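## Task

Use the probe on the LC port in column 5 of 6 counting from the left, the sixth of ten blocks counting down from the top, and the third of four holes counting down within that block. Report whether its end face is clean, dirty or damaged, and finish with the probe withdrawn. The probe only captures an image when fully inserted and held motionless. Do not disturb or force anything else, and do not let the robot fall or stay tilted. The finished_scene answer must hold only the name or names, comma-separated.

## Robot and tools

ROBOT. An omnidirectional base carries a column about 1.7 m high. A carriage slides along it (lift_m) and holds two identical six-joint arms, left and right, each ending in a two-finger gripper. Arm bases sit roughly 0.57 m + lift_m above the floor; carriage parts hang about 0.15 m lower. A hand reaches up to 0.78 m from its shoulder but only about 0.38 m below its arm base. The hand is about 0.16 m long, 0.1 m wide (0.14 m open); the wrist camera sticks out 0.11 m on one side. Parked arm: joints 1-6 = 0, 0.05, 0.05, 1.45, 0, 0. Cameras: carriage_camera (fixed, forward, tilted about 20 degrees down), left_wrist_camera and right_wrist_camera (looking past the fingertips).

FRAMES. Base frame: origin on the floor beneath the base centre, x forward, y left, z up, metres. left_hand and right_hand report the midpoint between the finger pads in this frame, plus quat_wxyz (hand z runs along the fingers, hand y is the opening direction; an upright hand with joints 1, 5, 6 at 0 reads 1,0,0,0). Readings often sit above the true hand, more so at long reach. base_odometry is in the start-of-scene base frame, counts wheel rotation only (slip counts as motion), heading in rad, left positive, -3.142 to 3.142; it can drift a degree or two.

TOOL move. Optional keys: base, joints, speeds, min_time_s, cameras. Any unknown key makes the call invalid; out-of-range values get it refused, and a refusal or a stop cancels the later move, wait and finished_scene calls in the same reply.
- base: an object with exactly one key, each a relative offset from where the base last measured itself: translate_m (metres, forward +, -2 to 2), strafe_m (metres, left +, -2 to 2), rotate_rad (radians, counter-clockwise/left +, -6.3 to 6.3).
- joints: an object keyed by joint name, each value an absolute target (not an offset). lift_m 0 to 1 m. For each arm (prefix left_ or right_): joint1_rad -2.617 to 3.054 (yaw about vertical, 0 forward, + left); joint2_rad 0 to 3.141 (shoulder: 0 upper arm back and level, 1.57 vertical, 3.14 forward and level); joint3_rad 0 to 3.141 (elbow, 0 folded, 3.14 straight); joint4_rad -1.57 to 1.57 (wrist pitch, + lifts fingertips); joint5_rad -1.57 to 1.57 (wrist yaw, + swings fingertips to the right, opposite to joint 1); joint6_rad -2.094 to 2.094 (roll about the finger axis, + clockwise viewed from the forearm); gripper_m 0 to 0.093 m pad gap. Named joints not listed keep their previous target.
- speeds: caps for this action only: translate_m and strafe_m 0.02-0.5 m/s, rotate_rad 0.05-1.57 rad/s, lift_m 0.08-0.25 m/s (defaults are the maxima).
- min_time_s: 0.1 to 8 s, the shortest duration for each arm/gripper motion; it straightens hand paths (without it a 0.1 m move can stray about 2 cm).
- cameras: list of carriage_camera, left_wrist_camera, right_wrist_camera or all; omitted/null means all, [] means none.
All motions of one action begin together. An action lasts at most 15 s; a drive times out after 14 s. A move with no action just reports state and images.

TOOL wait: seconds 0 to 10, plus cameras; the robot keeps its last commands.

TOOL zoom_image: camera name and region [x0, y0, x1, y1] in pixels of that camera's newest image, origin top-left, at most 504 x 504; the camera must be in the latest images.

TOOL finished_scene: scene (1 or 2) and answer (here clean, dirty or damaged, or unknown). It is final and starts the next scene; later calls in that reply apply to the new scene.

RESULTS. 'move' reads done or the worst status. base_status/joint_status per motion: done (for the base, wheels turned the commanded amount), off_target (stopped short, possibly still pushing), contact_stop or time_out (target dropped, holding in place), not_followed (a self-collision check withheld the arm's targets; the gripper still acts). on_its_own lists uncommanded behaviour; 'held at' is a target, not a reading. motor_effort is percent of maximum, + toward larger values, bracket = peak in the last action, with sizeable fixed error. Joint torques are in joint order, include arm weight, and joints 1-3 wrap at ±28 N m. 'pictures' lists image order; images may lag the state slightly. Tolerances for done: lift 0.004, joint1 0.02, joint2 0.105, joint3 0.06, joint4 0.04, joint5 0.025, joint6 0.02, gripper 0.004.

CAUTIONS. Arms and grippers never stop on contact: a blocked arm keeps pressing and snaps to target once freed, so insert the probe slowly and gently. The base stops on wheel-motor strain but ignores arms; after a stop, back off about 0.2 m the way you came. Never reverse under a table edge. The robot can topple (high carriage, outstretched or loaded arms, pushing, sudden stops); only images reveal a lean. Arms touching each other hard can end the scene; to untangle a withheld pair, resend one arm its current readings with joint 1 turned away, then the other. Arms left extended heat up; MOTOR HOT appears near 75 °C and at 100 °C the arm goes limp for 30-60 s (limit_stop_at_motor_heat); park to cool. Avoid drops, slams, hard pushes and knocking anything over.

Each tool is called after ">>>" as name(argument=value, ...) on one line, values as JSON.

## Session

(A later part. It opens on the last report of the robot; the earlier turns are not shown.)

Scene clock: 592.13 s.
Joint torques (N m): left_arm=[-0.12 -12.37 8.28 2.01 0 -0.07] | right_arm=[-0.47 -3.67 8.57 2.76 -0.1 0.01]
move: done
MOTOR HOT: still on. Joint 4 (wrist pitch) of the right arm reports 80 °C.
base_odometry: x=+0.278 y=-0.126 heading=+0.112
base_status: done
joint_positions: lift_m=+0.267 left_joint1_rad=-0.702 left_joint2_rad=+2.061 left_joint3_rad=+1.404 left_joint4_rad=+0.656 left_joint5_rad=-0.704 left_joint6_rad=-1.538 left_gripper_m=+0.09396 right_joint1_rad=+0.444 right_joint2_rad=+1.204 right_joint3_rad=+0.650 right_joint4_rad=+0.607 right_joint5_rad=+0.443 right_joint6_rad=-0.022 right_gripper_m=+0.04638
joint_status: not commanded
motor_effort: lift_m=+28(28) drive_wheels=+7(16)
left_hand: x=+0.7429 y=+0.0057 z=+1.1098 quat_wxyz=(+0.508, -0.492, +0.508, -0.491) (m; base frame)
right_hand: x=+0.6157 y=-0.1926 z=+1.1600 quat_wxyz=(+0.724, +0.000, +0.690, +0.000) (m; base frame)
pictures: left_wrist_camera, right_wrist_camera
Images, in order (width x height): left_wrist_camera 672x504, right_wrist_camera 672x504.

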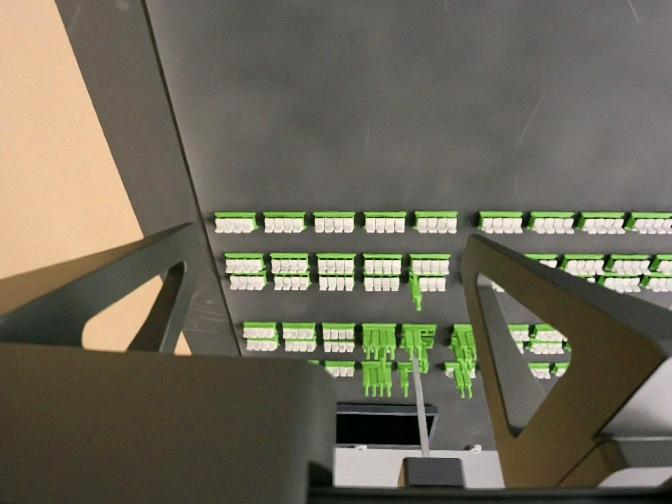

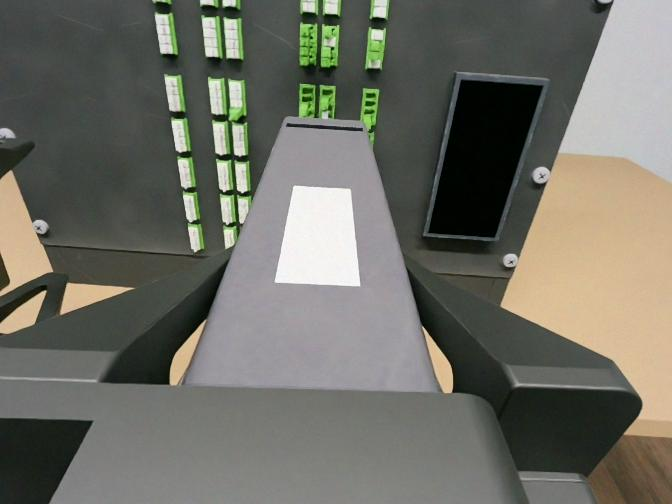

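>>> move(base={"translate_m": 0.002}, speeds={"translate_m": 0.02}, cameras=["right_wrist_camera", "left_wrist_camera"])

>>> zoom_image(camera="right_wrist_camera", region=[300, 80, 350, 120])

>>> zoom_image(camera="left_wrist_camera", region=[390, 325, 440, 375])

Scene clock: 596.80 s.
Joint torques (N m): left_arm=[-0.13 -12.11 8.57 2 0 -0.03] | right_arm=[-0.54 -3.44 8.69 2.83 -0.11 -0.01]
move: done
MOTOR HOT: still on. Joint 4 (wrist pitch) of the right arm reports 80 °C.
base_odometry: x=+0.280 y=-0.125 heading=+0.111
base_status: done
joint_positions: lift_m=+0.267 left_joint1_rad=-0.702 left_joint2_rad=+2.061 left_joint3_rad=+1.404 left_joint4_rad=+0.656 left_joint5_rad=-0.704 left_joint6_rad=-1.538 left_gripper_m=+0.09396 right_joint1_rad=+0.445 right_joint2_rad=+1.199 right_joint3_rad=+0.649 right_joint4_rad=+0.604 right_joint5_rad=+0.446 right_joint6_rad=-0.022 right_gripper_m=+0.04638
joint_status: not commanded
motor_effort: lift_m=+28(28) drive_wheels=+8(16)
left_hand: x=+0.7429 y=+0.0057 z=+1.1098 quat_wxyz=(+0.508, -0.492, +0.508, -0.491) (m; base frame)
right_hand: x=+0.6148 y=-0.1931 z=+1.1605 quat_wxyz=(+0.724, +0.001, +0.690, +0.000) (m; base frame)
pictures: left_wrist_camera, right_wrist_camera
Images, in order (width x height): left_wrist_camera 672x504, right_wrist_camera 672x504.

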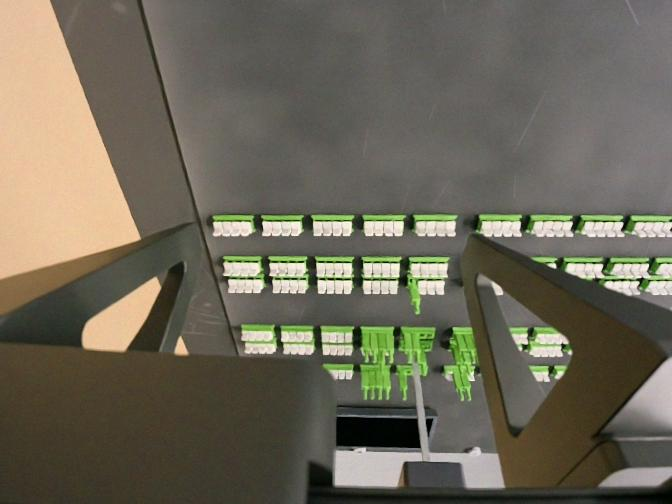

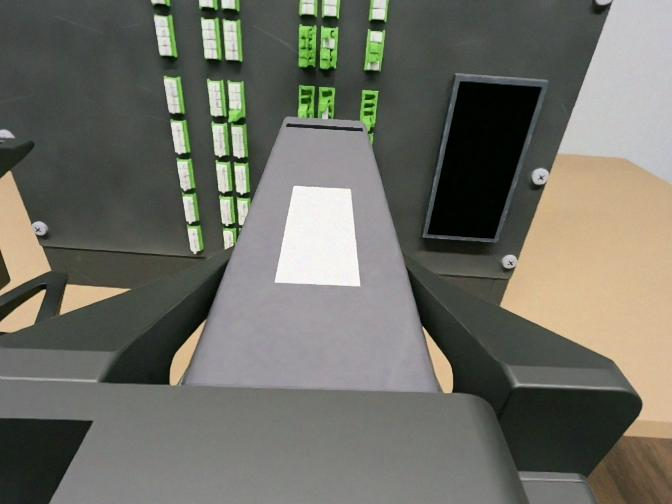

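Scaled by 10.080 from the camera's 672x504 image, which has a finer 960x720 frame.

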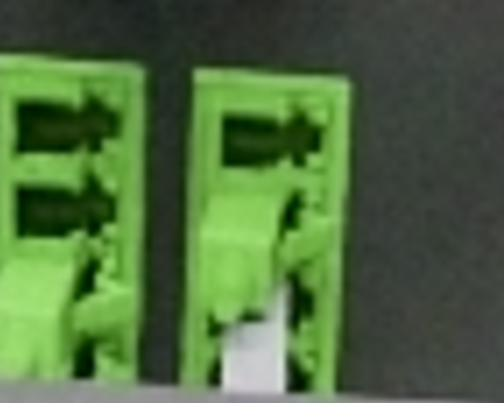

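Scaled by 10.080 from the camera's 672x504 image, which has a finer 960x720 frame.

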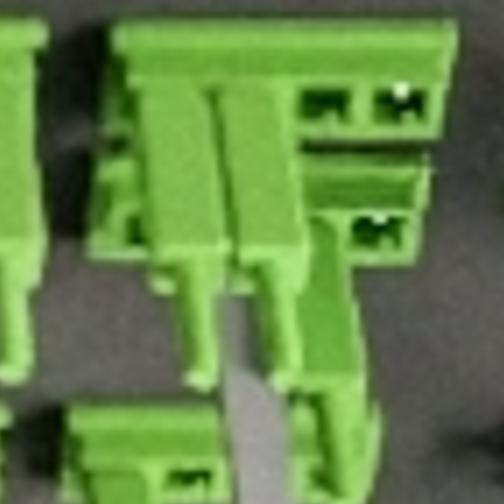

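>>> move(base={"translate_m": -0.004}, speeds={"translate_m": 0.03}, cameras=[])

>>> move(base={"rotate_rad": 0.002}, speeds={"rotate_rad": 0.05}, cameras=["right_wrist_camera"])

>>> zoom_image(camera="right_wrist_camera", region=[300, 80, 350, 120])

Scene clock: 603.90 s.
Joint torques (N m): left_arm=[-0.02 -12.38 8.76 2.02 0.01 -0.04] | right_arm=[-0.61 -3.59 8.68 2.81 -0.07 -0.01]
move: done
MOTOR HOT: still on. Joint 4 (wrist pitch) of the right arm reports 81 °C.
base_odometry: x=+0.276 y=-0.126 heading=+0.111
base_status: done
joint_positions: lift_m=+0.267 left_joint1_rad=-0.701 left_joint2_rad=+2.061 left_joint3_rad=+1.404 left_joint4_rad=+0.656 left_joint5_rad=-0.703 left_joint6_rad=-1.538 left_gripper_m=+0.09396 right_joint1_rad=+0.445 right_joint2_rad=+1.203 right_joint3_rad=+0.649 right_joint4_rad=+0.606 right_joint5_rad=+0.443 right_joint6_rad=-0.022 right_gripper_m=+0.04638
joint_status: not commanded
motor_effort: lift_m=+28(28) drive_wheels=+1(14)
left_hand: x=+0.7430 y=+0.0058 z=+1.1098 quat_wxyz=(+0.508, -0.492, +0.508, -0.491) (m; base frame)
right_hand: x=+0.6153 y=-0.1924 z=+1.1596 quat_wxyz=(+0.723, +0.000, +0.690, +0.000) (m; base frame)
pictures: none
No camera images: "cameras" was empty.

Scene clock: 604.30 s.
Joint torques (N m): left_arm=[-0.09 -12.08 8.57 2.07 -0.03 -0.03] | right_arm=[-0.54 -3.67 8.75 2.84 -0.09 -0.01]
move: done
MOTOR HOT: still on. Joint 4 (wrist pitch) of the right arm reports 81 °C.
base_odometry: x=+0.276 y=-0.126 heading=+0.113
base_status: done
joint_positions: lift_m=+0.267 left_joint1_rad=-0.701 left_joint2_rad=+2.061 left_joint3_rad=+1.404 left_joint4_rad=+0.656 left_joint5_rad=-0.703 left_joint6_rad=-1.538 left_gripper_m=+0.09396 right_joint1_rad=+0.445 right_joint2_rad=+1.203 right_joint3_rad=+0.649 right_joint4_rad=+0.606 right_joint5_rad=+0.442 right_joint6_rad=-0.022 right_gripper_m=+0.04638
joint_status: not commanded
motor_effort: lift_m=+28(28) drive_wheels=-6(11)
left_hand: x=+0.7430 y=+0.0058 z=+1.1098 quat_wxyz=(+0.508, -0.492, +0.508, -0.491) (m; base frame)
right_hand: x=+0.6153 y=-0.1922 z=+1.1596 quat_wxyz=(+0.723, -0.001, +0.690, +0.001) (m; base frame)
pictures: right_wrist_camera
Images, in order (width x height): right_wrist_camera 672x504.

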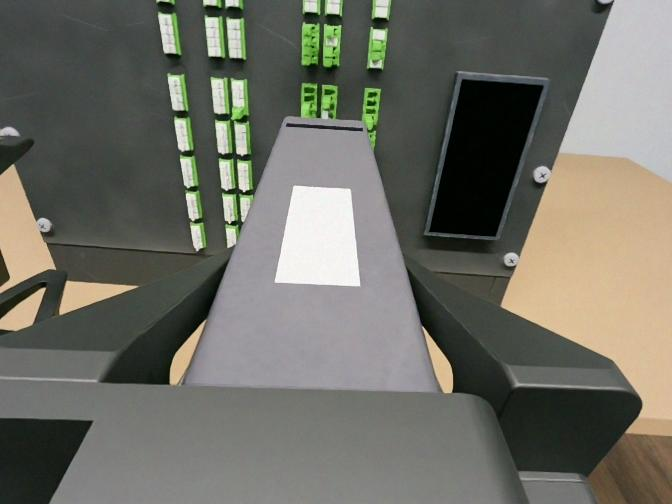

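Scaled by 10.080 from the camera's 672x504 image, which has a finer 960x720 frame.

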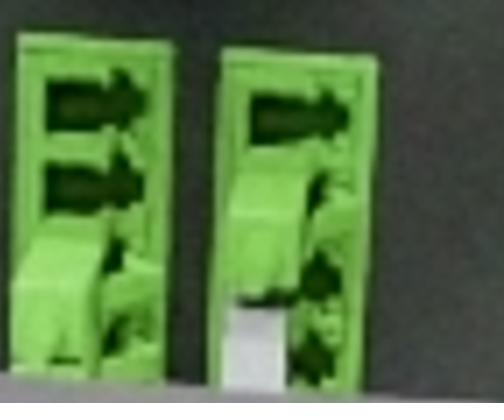

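>>> move(base={"translate_m": 0.002}, speeds={"translate_m": 0.02}, cameras=["right_wrist_camera"])

>>> zoom_image(camera="right_wrist_camera", region=[300, 80, 350, 120])

Scene clock: 607.90 s.
Joint torques (N m): left_arm=[-0.25 -12.23 8.55 2.05 0.01 0.02] | right_arm=[-0.55 -3.63 8.72 2.81 -0.1 0]
move: done
MOTOR HOT: still on. Joint 4 (wrist pitch) of the right arm reports 81 °C.
base_odometry: x=+0.278 y=-0.126 heading=+0.112
base_status: done
joint_positions: lift_m=+0.267 left_joint1_rad=-0.701 left_joint2_rad=+2.061 left_joint3_rad=+1.404 left_joint4_rad=+0.656 left_joint5_rad=-0.703 left_joint6_rad=-1.538 left_gripper_m=+0.09396 right_joint1_rad=+0.445 right_joint2_rad=+1.203 right_joint3_rad=+0.649 right_joint4_rad=+0.606 right_joint5_rad=+0.442 right_joint6_rad=-0.022 right_gripper_m=+0.04638
joint_status: not commanded
motor_effort: lift_m=+28(28) drive_wheels=+4(16)
left_hand: x=+0.7430 y=+0.0058 z=+1.1098 quat_wxyz=(+0.508, -0.492, +0.508, -0.491) (m; base frame)
right_hand: x=+0.6154 y=-0.1922 z=+1.1596 quat_wxyz=(+0.723, -0.001, +0.690, +0.001) (m; base frame)
pictures: right_wrist_camera
Images, in order (width x height): right_wrist_camera 672x504.

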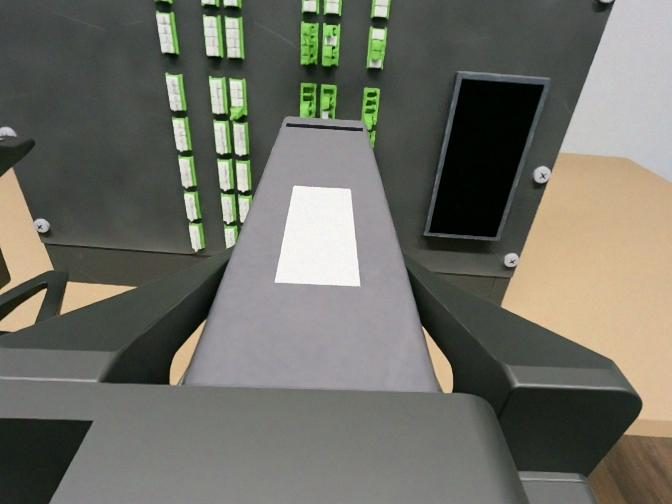

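Scaled by 10.080 from the camera's 672x504 image, which has a finer 960x720 frame.

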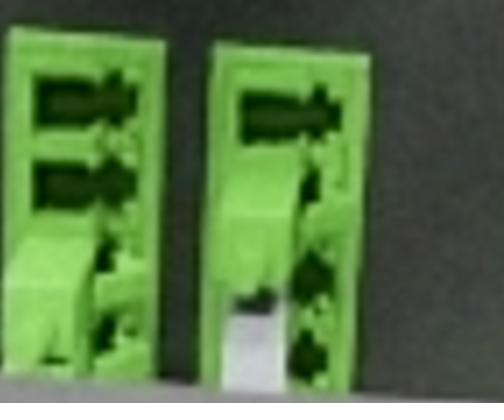

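>>> zoom_image(camera="right_wrist_camera", region=[310, 90, 340, 120])

>>> wait(seconds=0.1, cameras=["left_wrist_camera", "right_wrist_camera"])

>>> zoom_image(camera="left_wrist_camera", region=[390, 325, 440, 375])

>>> zoom_image(camera="left_wrist_camera", region=[380, 370, 470, 470])

Scaled by 16.800 from the camera's 672x504 image, which has a finer 960x720 frame.

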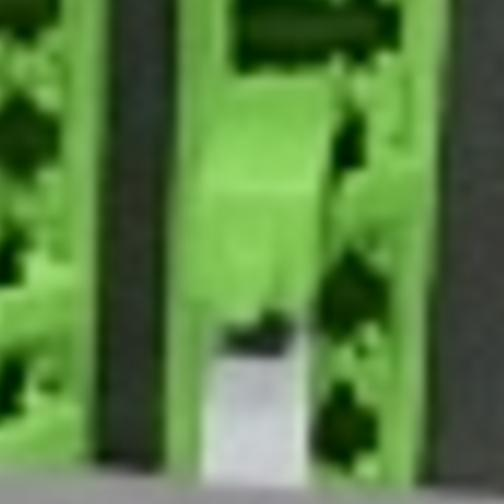

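Scene clock: 611.80 s.
Joint torques (N m): left_arm=[-0.08 -12.29 8.61 2.05 -0.01 -0.08] | right_arm=[-0.58 -3.7 8.69 2.8 -0.08 0]
MOTOR HOT: joint 2 (shoulder) of the left arm reports 75 °C; the controller stops that arm at 100 °C. To cool a motor, set the load down, stop pushing, or move to a pose that needs little force.
MOTOR HOT: still on. Joint 4 (wrist pitch) of the right arm reports 81 °C.
base_odometry: x=+0.278 y=-0.126 heading=+0.112
base_status: done
joint_positions: lift_m=+0.267 left_joint1_rad=-0.701 left_joint2_rad=+2.061 left_joint3_rad=+1.404 left_joint4_rad=+0.656 left_joint5_rad=-0.703 left_joint6_rad=-1.538 left_gripper_m=+0.09396 right_joint1_rad=+0.445 right_joint2_rad=+1.203 right_joint3_rad=+0.649 right_joint4_rad=+0.606 right_joint5_rad=+0.442 right_joint6_rad=-0.022 right_gripper_m=+0.04638
joint_status: not commanded
motor_effort: lift_m=+28(28) drive_wheels=+7(16)
left_hand: x=+0.7430 y=+0.0058 z=+1.1098 quat_wxyz=(+0.508, -0.492, +0.508, -0.491) (m; base frame)
right_hand: x=+0.6154 y=-0.1922 z=+1.1596 quat_wxyz=(+0.723, -0.001, +0.690, +0.001) (m; base frame)
wait: 0.10 s; at rest from the start
pictures: left_wrist_camera, right_wrist_camera
Images, in order (width x height): left_wrist_camera 672x504, right_wrist_camera 672x504.

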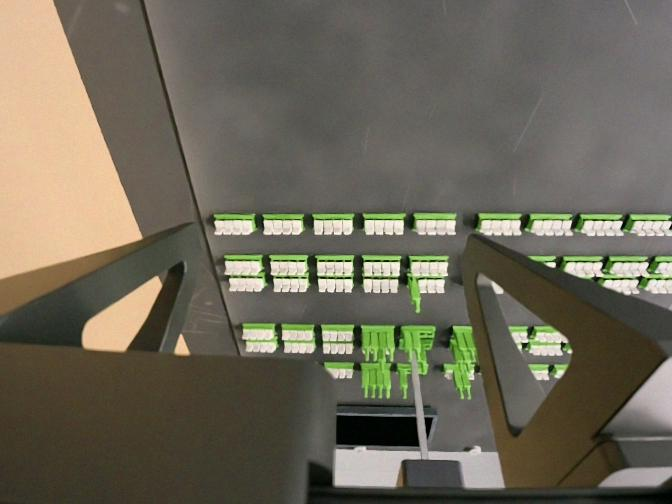

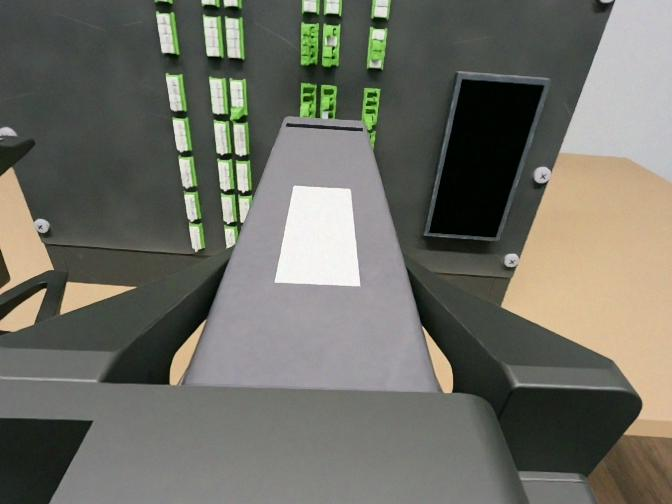

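Scaled by 10.080 from the camera's 672x504 image, which has a finer 960x720 frame.

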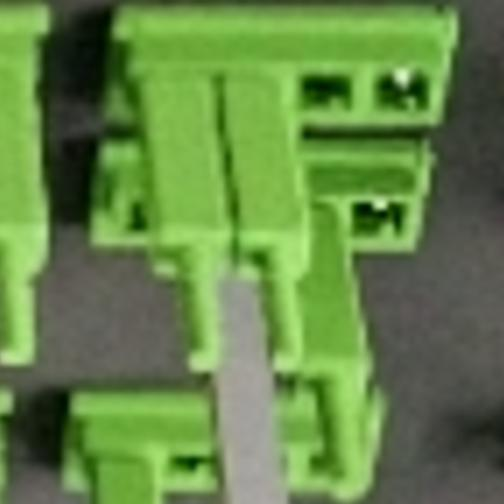

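Scaled by 5.040 from the camera's 672x504 image, which has a finer 960x720 frame.

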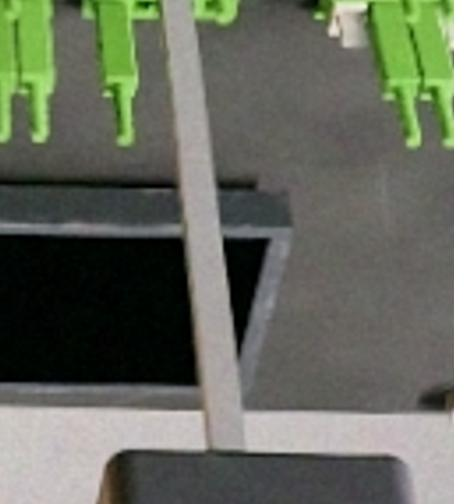

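>>> move(joints={"lift_m": 0.2674}, cameras=[])

>>> move(base={"translate_m": 0.0015}, speeds={"translate_m": 0.02}, cameras=["right_wrist_camera", "left_wrist_camera"])

>>> zoom_image(camera="right_wrist_camera", region=[300, 80, 350, 120])

>>> zoom_image(camera="left_wrist_camera", region=[390, 325, 440, 375])

Scene clock: 629.57 s.
Joint torques (N m): left_arm=[-0.17 -12.26 8.61 2.04 0 -0.05] | right_arm=[-0.55 -3.84 8.75 2.78 -0.1 0]
move: done
MOTOR HOT: still on. Joint 2 (shoulder) of the left arm reports 75 °C.
MOTOR HOT: still on. Joint 4 (wrist pitch) of the right arm reports 81 °C.
base_odometry: x=+0.278 y=-0.126 heading=+0.112
base_status: not commanded
joint_positions: lift_m=+0.267 left_joint1_rad=-0.701 left_joint2_rad=+2.061 left_joint3_rad=+1.404 left_joint4_rad=+0.656 left_joint5_rad=-0.703 left_joint6_rad=-1.538 left_gripper_m=+0.09396 right_joint1_rad=+0.445 right_joint2_rad=+1.203 right_joint3_rad=+0.649 right_joint4_rad=+0.606 right_joint5_rad=+0.442 right_joint6_rad=-0.022 right_gripper_m=+0.04638
joint_status: all done
motor_effort: lift_m=+30(31) drive_wheels=+7(7)
left_hand: x=+0.7430 y=+0.0058 z=+1.1101 quat_wxyz=(+0.508, -0.492, +0.508, -0.491) (m; base frame)
right_hand: x=+0.6154 y=-0.1922 z=+1.1599 quat_wxyz=(+0.723, -0.001, +0.690, +0.001) (m; base frame)
pictures: none
No camera images: "cameras" was empty.

Scene clock: 630.13 s.
Joint torques (N m): left_arm=[-0.21 -12.25 8.68 2.02 0 -0.01] | right_arm=[-0.61 -3.66 8.72 2.78 -0.11 0.01]
move: done
MOTOR HOT: still on. Joint 2 (shoulder) of the left arm reports 75 °C.
MOTOR HOT: still on. Joint 4 (wrist pitch) of the right arm reports 81 °C.
base_odometry: x=+0.280 y=-0.126 heading=+0.112
base_status: done
joint_positions: lift_m=+0.267 left_joint1_rad=-0.701 left_joint2_rad=+2.061 left_joint3_rad=+1.404 left_joint4_rad=+0.656 left_joint5_rad=-0.703 left_joint6_rad=-1.538 left_gripper_m=+0.09396 right_joint1_rad=+0.445 right_joint2_rad=+1.203 right_joint3_rad=+0.649 right_joint4_rad=+0.607 right_joint5_rad=+0.442 right_joint6_rad=-0.022 right_gripper_m=+0.04638
joint_status: not commanded
motor_effort: lift_m=+30(30) drive_wheels=+1(14)
left_hand: x=+0.7430 y=+0.0058 z=+1.1101 quat_wxyz=(+0.508, -0.492, +0.508, -0.491) (m; base frame)
right_hand: x=+0.6154 y=-0.1922 z=+1.1602 quat_wxyz=(+0.724, +0.000, +0.690, +0.001) (m; base frame)
pictures: left_wrist_camera, right_wrist_camera
Images, in order (width x height): left_wrist_camera 672x504, right_wrist_camera 672x504.

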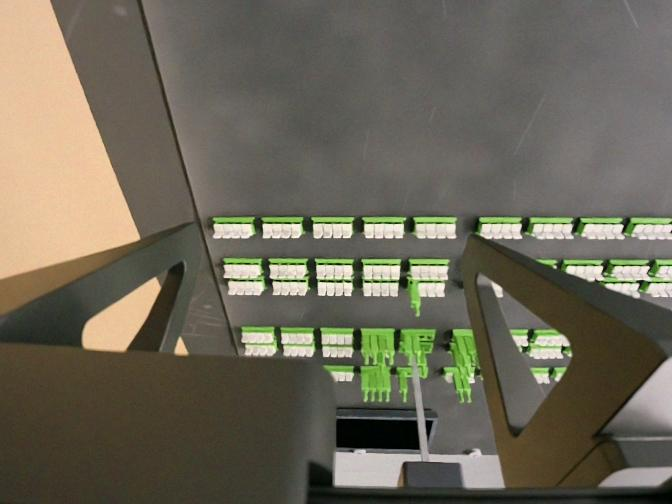

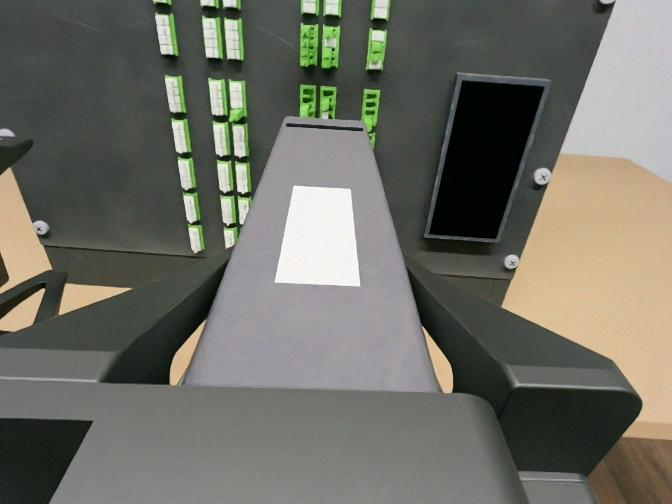

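Scaled by 10.080 from the camera's 672x504 image, which has a finer 960x720 frame.

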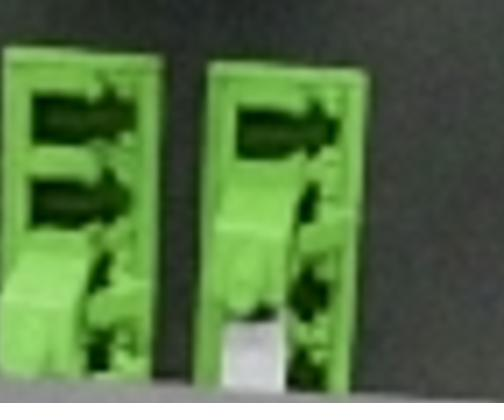

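Scaled by 10.080 from the camera's 672x504 image, which has a finer 960x720 frame.

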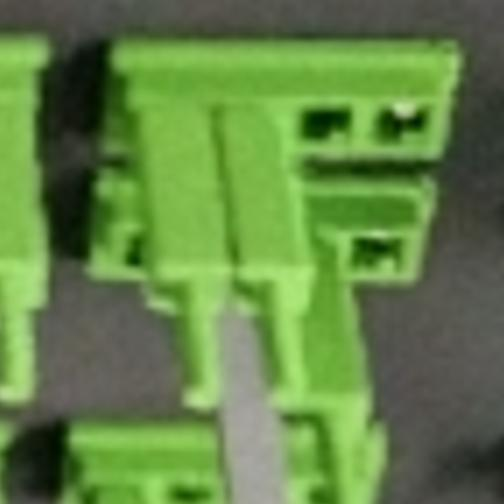

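>>> move(base={"translate_m": 0.0015}, speeds={"translate_m": 0.02}, cameras=["right_wrist_camera", "left_wrist_camera"])

>>> zoom_image(camera="right_wrist_camera", region=[300, 80, 350, 120])

>>> zoom_image(camera="left_wrist_camera", region=[390, 325, 440, 375])

Scene clock: 635.47 s.
Joint torques (N m): left_arm=[-0.2 -12.11 8.58 2.07 0 -0.05] | right_arm=[-0.53 -3.69 8.75 2.79 -0.1 -0.01]
move: done
MOTOR HOT: still on. Joint 2 (shoulder) of the left arm reports 75 °C.
MOTOR HOT: still on. Joint 4 (wrist pitch) of the right arm reports 81 °C.
base_odometry: x=+0.281 y=-0.125 heading=+0.112
base_status: done
joint_positions: lift_m=+0.267 left_joint1_rad=-0.701 left_joint2_rad=+2.061 left_joint3_rad=+1.404 left_joint4_rad=+0.656 left_joint5_rad=-0.703 left_joint6_rad=-1.538 left_gripper_m=+0.09396 right_joint1_rad=+0.445 right_joint2_rad=+1.203 right_joint3_rad=+0.649 right_joint4_rad=+0.607 right_joint5_rad=+0.442 right_joint6_rad=-0.022 right_gripper_m=+0.04638
joint_status: not commanded
motor_effort: lift_m=+30(30) drive_wheels=+4(10)
left_hand: x=+0.7430 y=+0.0058 z=+1.1101 quat_wxyz=(+0.508, -0.492, +0.508, -0.491) (m; base frame)
right_hand: x=+0.6154 y=-0.1922 z=+1.1601 quat_wxyz=(+0.724, +0.000, +0.690, +0.001) (m; base frame)
pictures: left_wrist_camera, right_wrist_camera
Images, in order (width x height): left_wrist_camera 672x504, right_wrist_camera 672x504.

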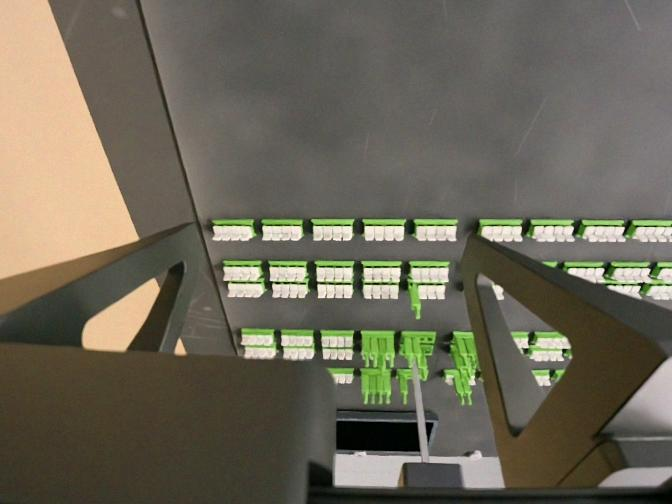

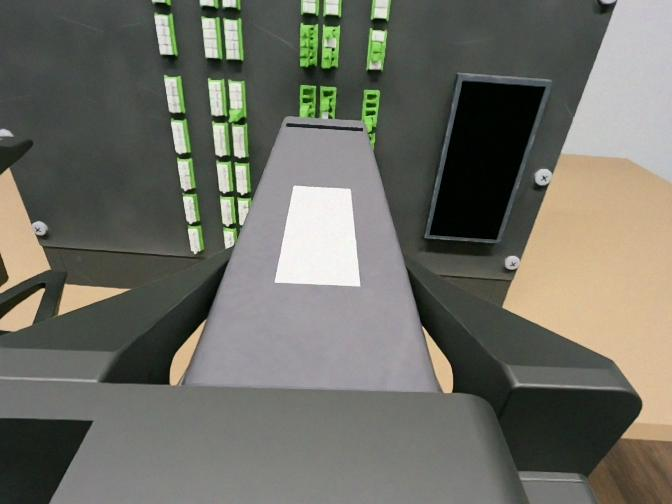

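Scaled by 10.080 from the camera's 672x504 image, which has a finer 960x720 frame.

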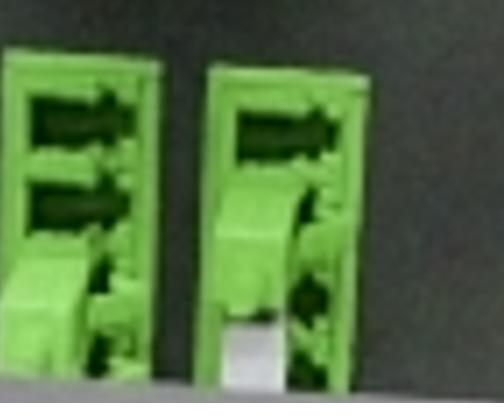

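Scaled by 10.080 from the camera's 672x504 image, which has a finer 960x720 frame.

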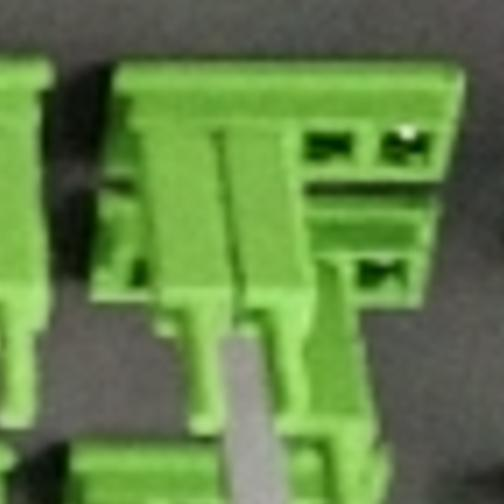

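>>> move(base={"translate_m": 0.002}, speeds={"translate_m": 0.02}, cameras=["right_wrist_camera", "left_wrist_camera"])

>>> zoom_image(camera="right_wrist_camera", region=[300, 80, 350, 120])

>>> zoom_image(camera="left_wrist_camera", region=[390, 325, 440, 375])

Scene clock: 641.13 s.
Joint torques (N m): left_arm=[-0.31 -12.37 8.58 1.98 -0.03 -0.02] | right_arm=[-0.58 -3.74 8.73 2.79 -0.06 -0.01]
move: done
MOTOR HOT: still on. Joint 2 (shoulder) of the left arm reports 75 °C.
MOTOR HOT: still on. Joint 4 (wrist pitch) of the right arm reports 81 °C.
base_odometry: x=+0.283 y=-0.125 heading=+0.112
base_status: done
joint_positions: lift_m=+0.267 left_joint1_rad=-0.701 left_joint2_rad=+2.061 left_joint3_rad=+1.404 left_joint4_rad=+0.656 left_joint5_rad=-0.703 left_joint6_rad=-1.538 left_gripper_m=+0.09396 right_joint1_rad=+0.445 right_joint2_rad=+1.203 right_joint3_rad=+0.649 right_joint4_rad=+0.607 right_joint5_rad=+0.441 right_joint6_rad=-0.022 right_gripper_m=+0.04638
joint_status: not commanded
motor_effort: lift_m=+30(30) drive_wheels=+3(14)
left_hand: x=+0.7430 y=+0.0058 z=+1.1102 quat_wxyz=(+0.508, -0.492, +0.508, -0.491) (m; base frame)
right_hand: x=+0.6155 y=-0.1920 z=+1.1599 quat_wxyz=(+0.723, -0.001, +0.690, +0.001) (m; base frame)
pictures: left_wrist_camera, right_wrist_camera
Images, in order (width x height): left_wrist_camera 672x504, right_wrist_camera 672x504.

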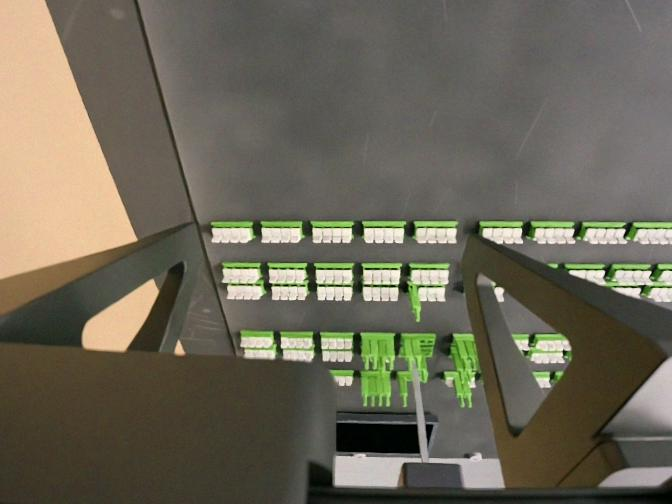

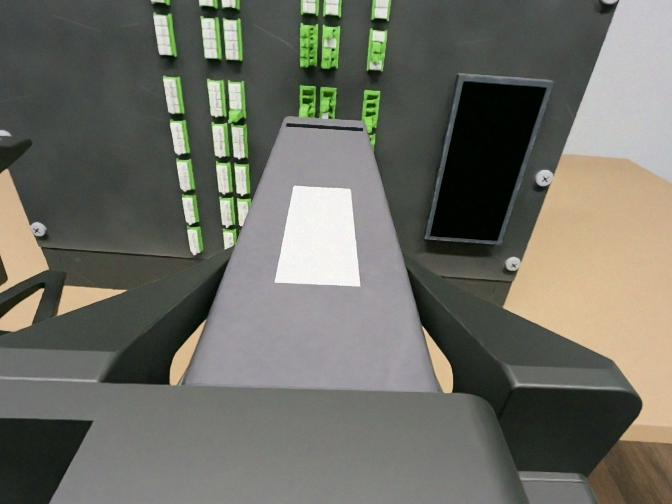

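Scaled by 10.080 from the camera's 672x504 image, which has a finer 960x720 frame.

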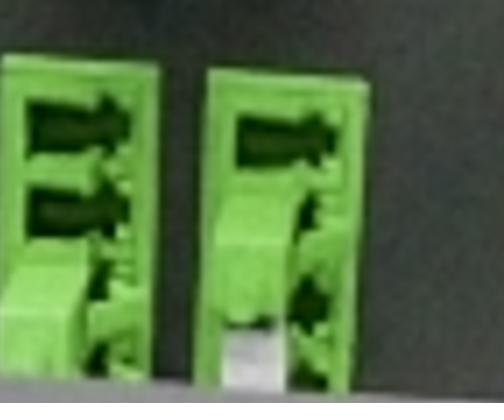

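Scaled by 10.080 from the camera's 672x504 image, which has a finer 960x720 frame.

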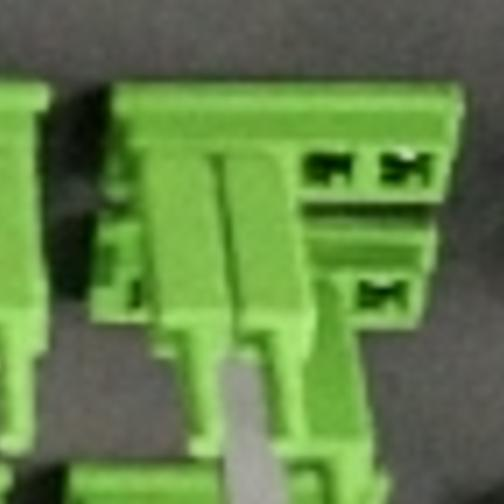

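>>> move(base={"translate_m": 0.004}, speeds={"translate_m": 0.03}, cameras=["right_wrist_camera"])

>>> zoom_image(camera="right_wrist_camera", region=[300, 80, 350, 120])

Scene clock: 644.70 s.
Joint torques (N m): left_arm=[-0.32 -12.4 8.9 2 0.02 0] | right_arm=[-0.9 -2.89 9.14 2.84 -0.15 -0.01]
move: done
MOTOR HOT: still on. Joint 2 (shoulder) of the left arm reports 75 °C.
MOTOR HOT: still on. Joint 4 (wrist pitch) of the right arm reports 81 °C.
base_odometry: x=+0.287 y=-0.124 heading=+0.112
base_status: done
joint_positions: lift_m=+0.267 left_joint1_rad=-0.701 left_joint2_rad=+2.061 left_joint3_rad=+1.404 left_joint4_rad=+0.656 left_joint5_rad=-0.703 left_joint6_rad=-1.538 left_gripper_m=+0.09396 right_joint1_rad=+0.448 right_joint2_rad=+1.193 right_joint3_rad=+0.645 right_joint4_rad=+0.600 right_joint5_rad=+0.449 right_joint6_rad=-0.022 right_gripper_m=+0.04638
joint_status: not commanded
motor_effort: lift_m=+30(30) drive_wheels=+6(16)
left_hand: x=+0.7430 y=+0.0058 z=+1.1101 quat_wxyz=(+0.508, -0.492, +0.508, -0.491) (m; base frame)
right_hand: x=+0.6132 y=-0.1928 z=+1.1605 quat_wxyz=(+0.723, +0.001, +0.690, +0.000) (m; base frame)
pictures: right_wrist_camera
Images, in order (width x height): right_wrist_camera 672x504.

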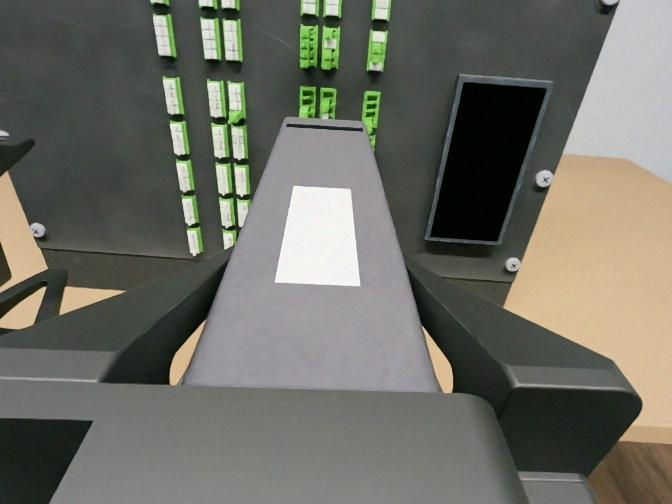

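Scaled by 10.080 from the camera's 672x504 image, which has a finer 960x720 frame.

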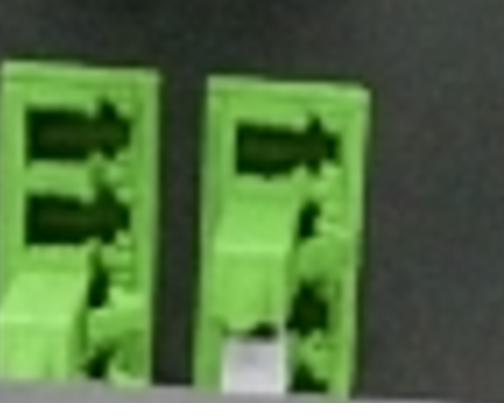

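>>> move(joints={"lift_m": 0.2668}, cameras=[])

>>> move(joints={"lift_m": 0.2662}, cameras=[])

>>> move(joints={"lift_m": 0.2674}, cameras=[])

>>> move(joints={"lift_m": 0.2682}, cameras=[])

Scene clock: 660.50 s.
Joint torques (N m): left_arm=[-0.12 -12.36 8.81 2.04 -0.03 -0.02] | right_arm=[-0.85 -2.81 9.1 2.84 -0.16 -0.01]
move: done
MOTOR HOT: still on. Joint 2 (shoulder) of the left arm reports 75 °C.
MOTOR HOT: still on. Joint 4 (wrist pitch) of the right arm reports 87 °C.
base_odometry: x=+0.287 y=-0.124 heading=+0.112
base_status: not commanded
joint_positions: lift_m=+0.267 left_joint1_rad=-0.701 left_joint2_rad=+2.061 left_joint3_rad=+1.404 left_joint4_rad=+0.656 left_joint5_rad=-0.703 left_joint6_rad=-1.538 left_gripper_m=+0.09396 right_joint1_rad=+0.448 right_joint2_rad=+1.193 right_joint3_rad=+0.645 right_joint4_rad=+0.600 right_joint5_rad=+0.449 right_joint6_rad=-0.022 right_gripper_m=+0.04638
joint_status: all done
motor_effort: lift_m=+24(24) drive_wheels=+5(8)
left_hand: x=+0.7430 y=+0.0058 z=+1.1101 quat_wxyz=(+0.508, -0.492, +0.508, -0.491) (m; base frame)
right_hand: x=+0.6132 y=-0.1928 z=+1.1605 quat_wxyz=(+0.723, +0.001, +0.690, +0.000) (m; base frame)
pictures: none
No camera images: "cameras" was empty.

Scene clock: 660.80 s.
Joint torques (N m): left_arm=[-0.2 -12.22 8.57 2 -0.07 -0.08] | right_arm=[-0.92 -2.84 9.16 2.86 -0.13 0]
move: done
MOTOR HOT: still on. Joint 2 (shoulder) of the left arm reports 75 °C.
MOTOR HOT: still on. Joint 4 (wrist pitch) of the right arm reports 87 °C.
base_odometry: x=+0.287 y=-0.124 heading=+0.112
base_status: not commanded
joint_positions: lift_m=+0.267 left_joint1_rad=-0.701 left_joint2_rad=+2.061 left_joint3_rad=+1.404 left_joint4_rad=+0.656 left_joint5_rad=-0.703 left_joint6_rad=-1.538 left_gripper_m=+0.09396 right_joint1_rad=+0.448 right_joint2_rad=+1.193 right_joint3_rad=+0.645 right_joint4_rad=+0.600 right_joint5_rad=+0.449 right_joint6_rad=-0.022 right_gripper_m=+0.04638
joint_status: all done
motor_effort: lift_m=+22(22) drive_wheels=+6(6)
left_hand: x=+0.7430 y=+0.0058 z=+1.1098 quat_wxyz=(+0.508, -0.492, +0.508, -0.491) (m; base frame)
right_hand: x=+0.6132 y=-0.1928 z=+1.1601 quat_wxyz=(+0.723, +0.001, +0.690, +0.000) (m; base frame)
pictures: none
No camera images: "cameras" was empty.

Scene clock: 661.13 s.
Joint torques (N m): left_arm=[-0.09 -12.07 8.92 2.11 0 -0.05] | right_arm=[-0.92 -2.82 9.13 2.87 -0.16 0.02]
move: done
MOTOR HOT: still on. Joint 2 (shoulder) of the left arm reports 75 °C.
MOTOR HOT: still on. Joint 4 (wrist pitch) of the right arm reports 87 °C.
base_odometry: x=+0.287 y=-0.124 heading=+0.112
base_status: not commanded
joint_positions: lift_m=+0.267 left_joint1_rad=-0.701 left_joint2_rad=+2.061 left_joint3_rad=+1.404 left_joint4_rad=+0.656 left_joint5_rad=-0.703 left_joint6_rad=-1.538 left_gripper_m=+0.09396 right_joint1_rad=+0.448 right_joint2_rad=+1.193 right_joint3_rad=+0.645 right_joint4_rad=+0.599 right_joint5_rad=+0.449 right_joint6_rad=-0.022 right_gripper_m=+0.04638
joint_status: all done
motor_effort: lift_m=+29(30) drive_wheels=+6(7)
left_hand: x=+0.7430 y=+0.0058 z=+1.1103 quat_wxyz=(+0.508, -0.492, +0.508, -0.491) (m; base frame)
right_hand: x=+0.6132 y=-0.1928 z=+1.1606 quat_wxyz=(+0.723, +0.001, +0.691, +0.000) (m; base frame)
pictures: none
No camera images: "cameras" was empty.

Scene clock: 661.43 s.
Joint torques (N m): left_arm=[-0.31 -12.25 8.68 1.91 -0.02 -0.03] | right_arm=[-0.9 -2.77 9.09 2.89 -0.15 0]
move: done
MOTOR HOT: still on. Joint 2 (shoulder) of the left arm reports 75 °C.
MOTOR HOT: still on. Joint 4 (wrist pitch) of the right arm reports 88 °C.
base_odometry: x=+0.287 y=-0.124 heading=+0.112
base_status: not commanded
joint_positions: lift_m=+0.268 left_joint1_rad=-0.701 left_joint2_rad=+2.061 left_joint3_rad=+1.404 left_joint4_rad=+0.656 left_joint5_rad=-0.703 left_joint6_rad=-1.538 left_gripper_m=+0.09396 right_joint1_rad=+0.448 right_joint2_rad=+1.193 right_joint3_rad=+0.645 right_joint4_rad=+0.598 right_joint5_rad=+0.449 right_joint6_rad=-0.022 right_gripper_m=+0.04638
joint_status: all done
motor_effort: lift_m=+30(32) drive_wheels=+5(6)
left_hand: x=+0.7430 y=+0.0058 z=+1.1111 quat_wxyz=(+0.508, -0.492, +0.508, -0.491) (m; base frame)
right_hand: x=+0.6132 y=-0.1928 z=+1.1609 quat_wxyz=(+0.723, +0.000, +0.691, +0.000) (m; base frame)
pictures: none
No camera images: "cameras" was empty.

>>> move(base={"translate_m": -0.004}, speeds={"translate_m": 0.04}, joints={"lift_m": 0.2674}, cameras=["right_wrist_camera"])

>>> zoom_image(camera="right_wrist_camera", region=[300, 80, 350, 120])

Scene clock: 667.60 s.
Joint torques (N m): left_arm=[-0.25 -12.37 8.58 2 0 -0.05] | right_arm=[-0.44 -3.96 9.1 2.71 -0.03 -0.01]
move: done
MOTOR HOT: still on. Joint 2 (shoulder) of the left arm reports 75 °C.
MOTOR HOT: still on. Joint 4 (wrist pitch) of the right arm reports 89 °C.
base_odometry: x=+0.283 y=-0.125 heading=+0.113
base_status: done
joint_positions: lift_m=+0.268 left_joint1_rad=-0.702 left_joint2_rad=+2.061 left_joint3_rad=+1.404 left_joint4_rad=+0.656 left_joint5_rad=-0.703 left_joint6_rad=-1.538 left_gripper_m=+0.09396 right_joint1_rad=+0.443 right_joint2_rad=+1.206 right_joint3_rad=+0.645 right_joint4_rad=+0.614 right_joint5_rad=+0.433 right_joint6_rad=-0.022 right_gripper_m=+0.04638
joint_status: all done
motor_effort: lift_m=+24(24) drive_wheels=+3(13)
left_hand: x=+0.7428 y=+0.0054 z=+1.1108 quat_wxyz=(+0.508, -0.492, +0.508, -0.491) (m; base frame)
right_hand: x=+0.6157 y=-0.1909 z=+1.1594 quat_wxyz=(+0.724, -0.003, +0.690, +0.004) (m; base frame)
pictures: right_wrist_camera
Images, in order (width x height): right_wrist_camera 672x504.

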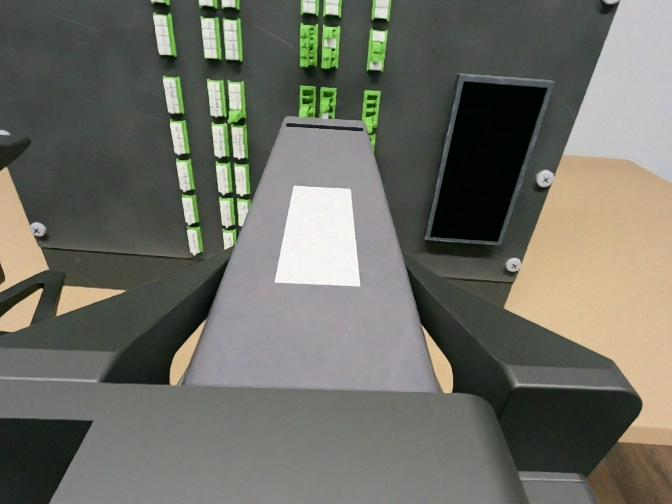

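Scaled by 10.080 from the camera's 672x504 image, which has a finer 960x720 frame.

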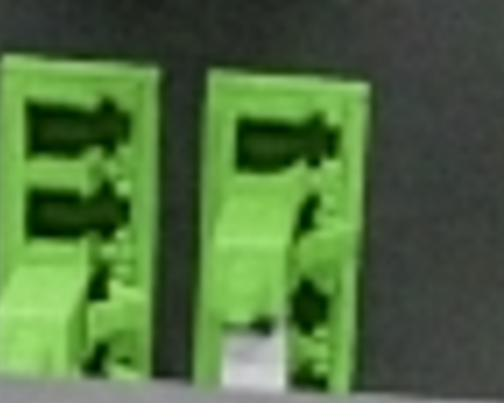

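>>> move(base={"translate_m": -0.006}, speeds={"translate_m": 0.04}, cameras=["right_wrist_camera"])

>>> zoom_image(camera="right_wrist_camera", region=[300, 80, 350, 120])

Scene clock: 679.13 s.
Joint torques (N m): left_arm=[-0.17 -12.46 8.62 2 -0.08 -0.01] | right_arm=[0.95 -5.7 8.68 2.51 0.2 0.02]
move: done
MOTOR HOT: still on. Joint 2 (shoulder) of the left arm reports 75 °C.
MOTOR HOT: still on. Joint 4 (wrist pitch) of the right arm reports 88 °C.
base_odometry: x=+0.277 y=-0.126 heading=+0.112
base_status: done
joint_positions: lift_m=+0.268 left_joint1_rad=-0.702 left_joint2_rad=+2.061 left_joint3_rad=+1.404 left_joint4_rad=+0.656 left_joint5_rad=-0.703 left_joint6_rad=-1.538 left_gripper_m=+0.09396 right_joint1_rad=+0.429 right_joint2_rad=+1.227 right_joint3_rad=+0.649 right_joint4_rad=+0.635 right_joint5_rad=+0.412 right_joint6_rad=-0.022 right_gripper_m=+0.04638
joint_status: not commanded
motor_effort: lift_m=+24(24) drive_wheels=-8(15)
left_hand: x=+0.7428 y=+0.0054 z=+1.1108 quat_wxyz=(+0.508, -0.492, +0.508, -0.491) (m; base frame)
right_hand: x=+0.6206 y=-0.1915 z=+1.1580 quat_wxyz=(+0.725, -0.005, +0.689, +0.006) (m; base frame)
pictures: right_wrist_camera
Images, in order (width x height): right_wrist_camera 672x504.

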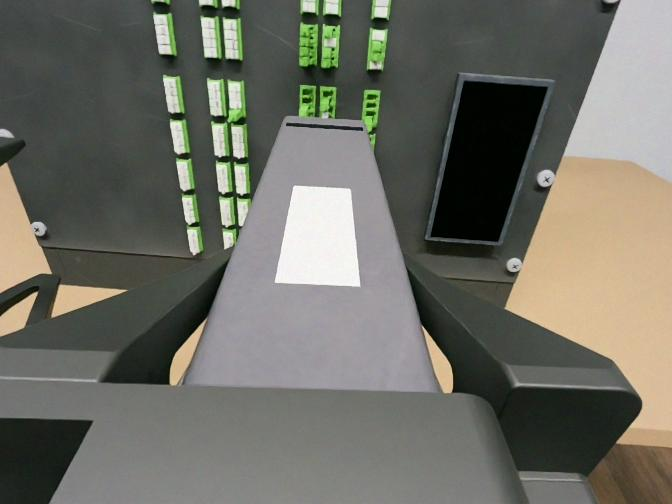

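Scaled by 10.080 from the camera's 672x504 image, which has a finer 960x720 frame.

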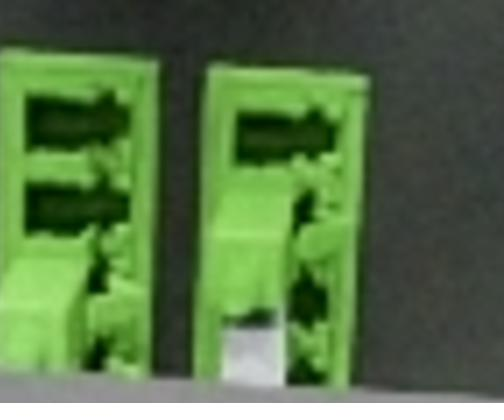

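>>> move(base={"translate_m": 0.013}, speeds={"translate_m": 0.05}, cameras=["right_wrist_camera"])

>>> zoom_image(camera="right_wrist_camera", region=[300, 80, 350, 120])

Scene clock: 696.00 s.
Joint torques (N m): left_arm=[-0.2 -12.1 8.69 2.04 -0.06 -0.08] | right_arm=[-1.4 -1.99 9.5 2.94 -0.21 -0.01]
move: done
MOTOR HOT: still on. Joint 2 (shoulder) of the left arm reports 76 °C.
MOTOR HOT: still on. Joint 4 (wrist pitch) of the right arm reports 84 °C.
base_odometry: x=+0.290 y=-0.124 heading=+0.113
base_status: done
joint_positions: lift_m=+0.268 left_joint1_rad=-0.701 left_joint2_rad=+2.061 left_joint3_rad=+1.404 left_joint4_rad=+0.656 left_joint5_rad=-0.703 left_joint6_rad=-1.538 left_gripper_m=+0.09396 right_joint1_rad=+0.453 right_joint2_rad=+1.182 right_joint3_rad=+0.640 right_joint4_rad=+0.591 right_joint5_rad=+0.454 right_joint6_rad=-0.022 right_gripper_m=+0.04637
joint_status: not commanded
motor_effort: lift_m=+24(24) drive_wheels=+9(18)
left_hand: x=+0.7431 y=+0.0060 z=+1.1108 quat_wxyz=(+0.508, -0.492, +0.508, -0.491) (m; base frame)
right_hand: x=+0.6107 y=-0.1929 z=+1.1609 quat_wxyz=(+0.723, +0.001, +0.691, -0.001) (m; base frame)
pictures: right_wrist_camera
Images, in order (width x height): right_wrist_camera 672x504.

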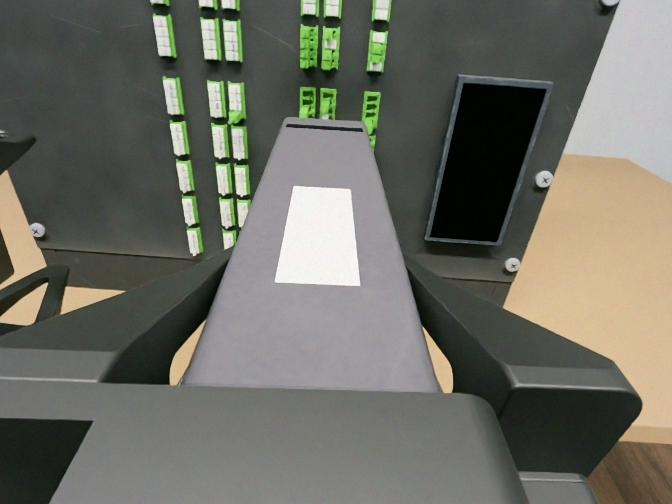

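Scaled by 10.080 from the camera's 672x504 image, which has a finer 960x720 frame.

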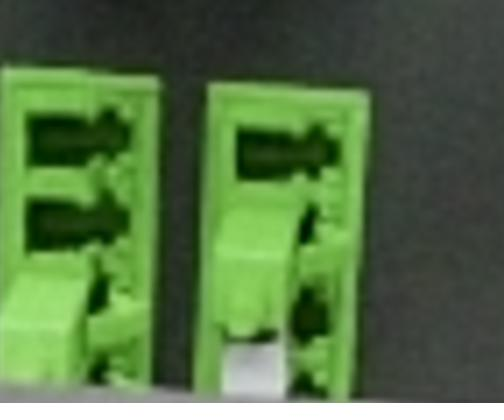

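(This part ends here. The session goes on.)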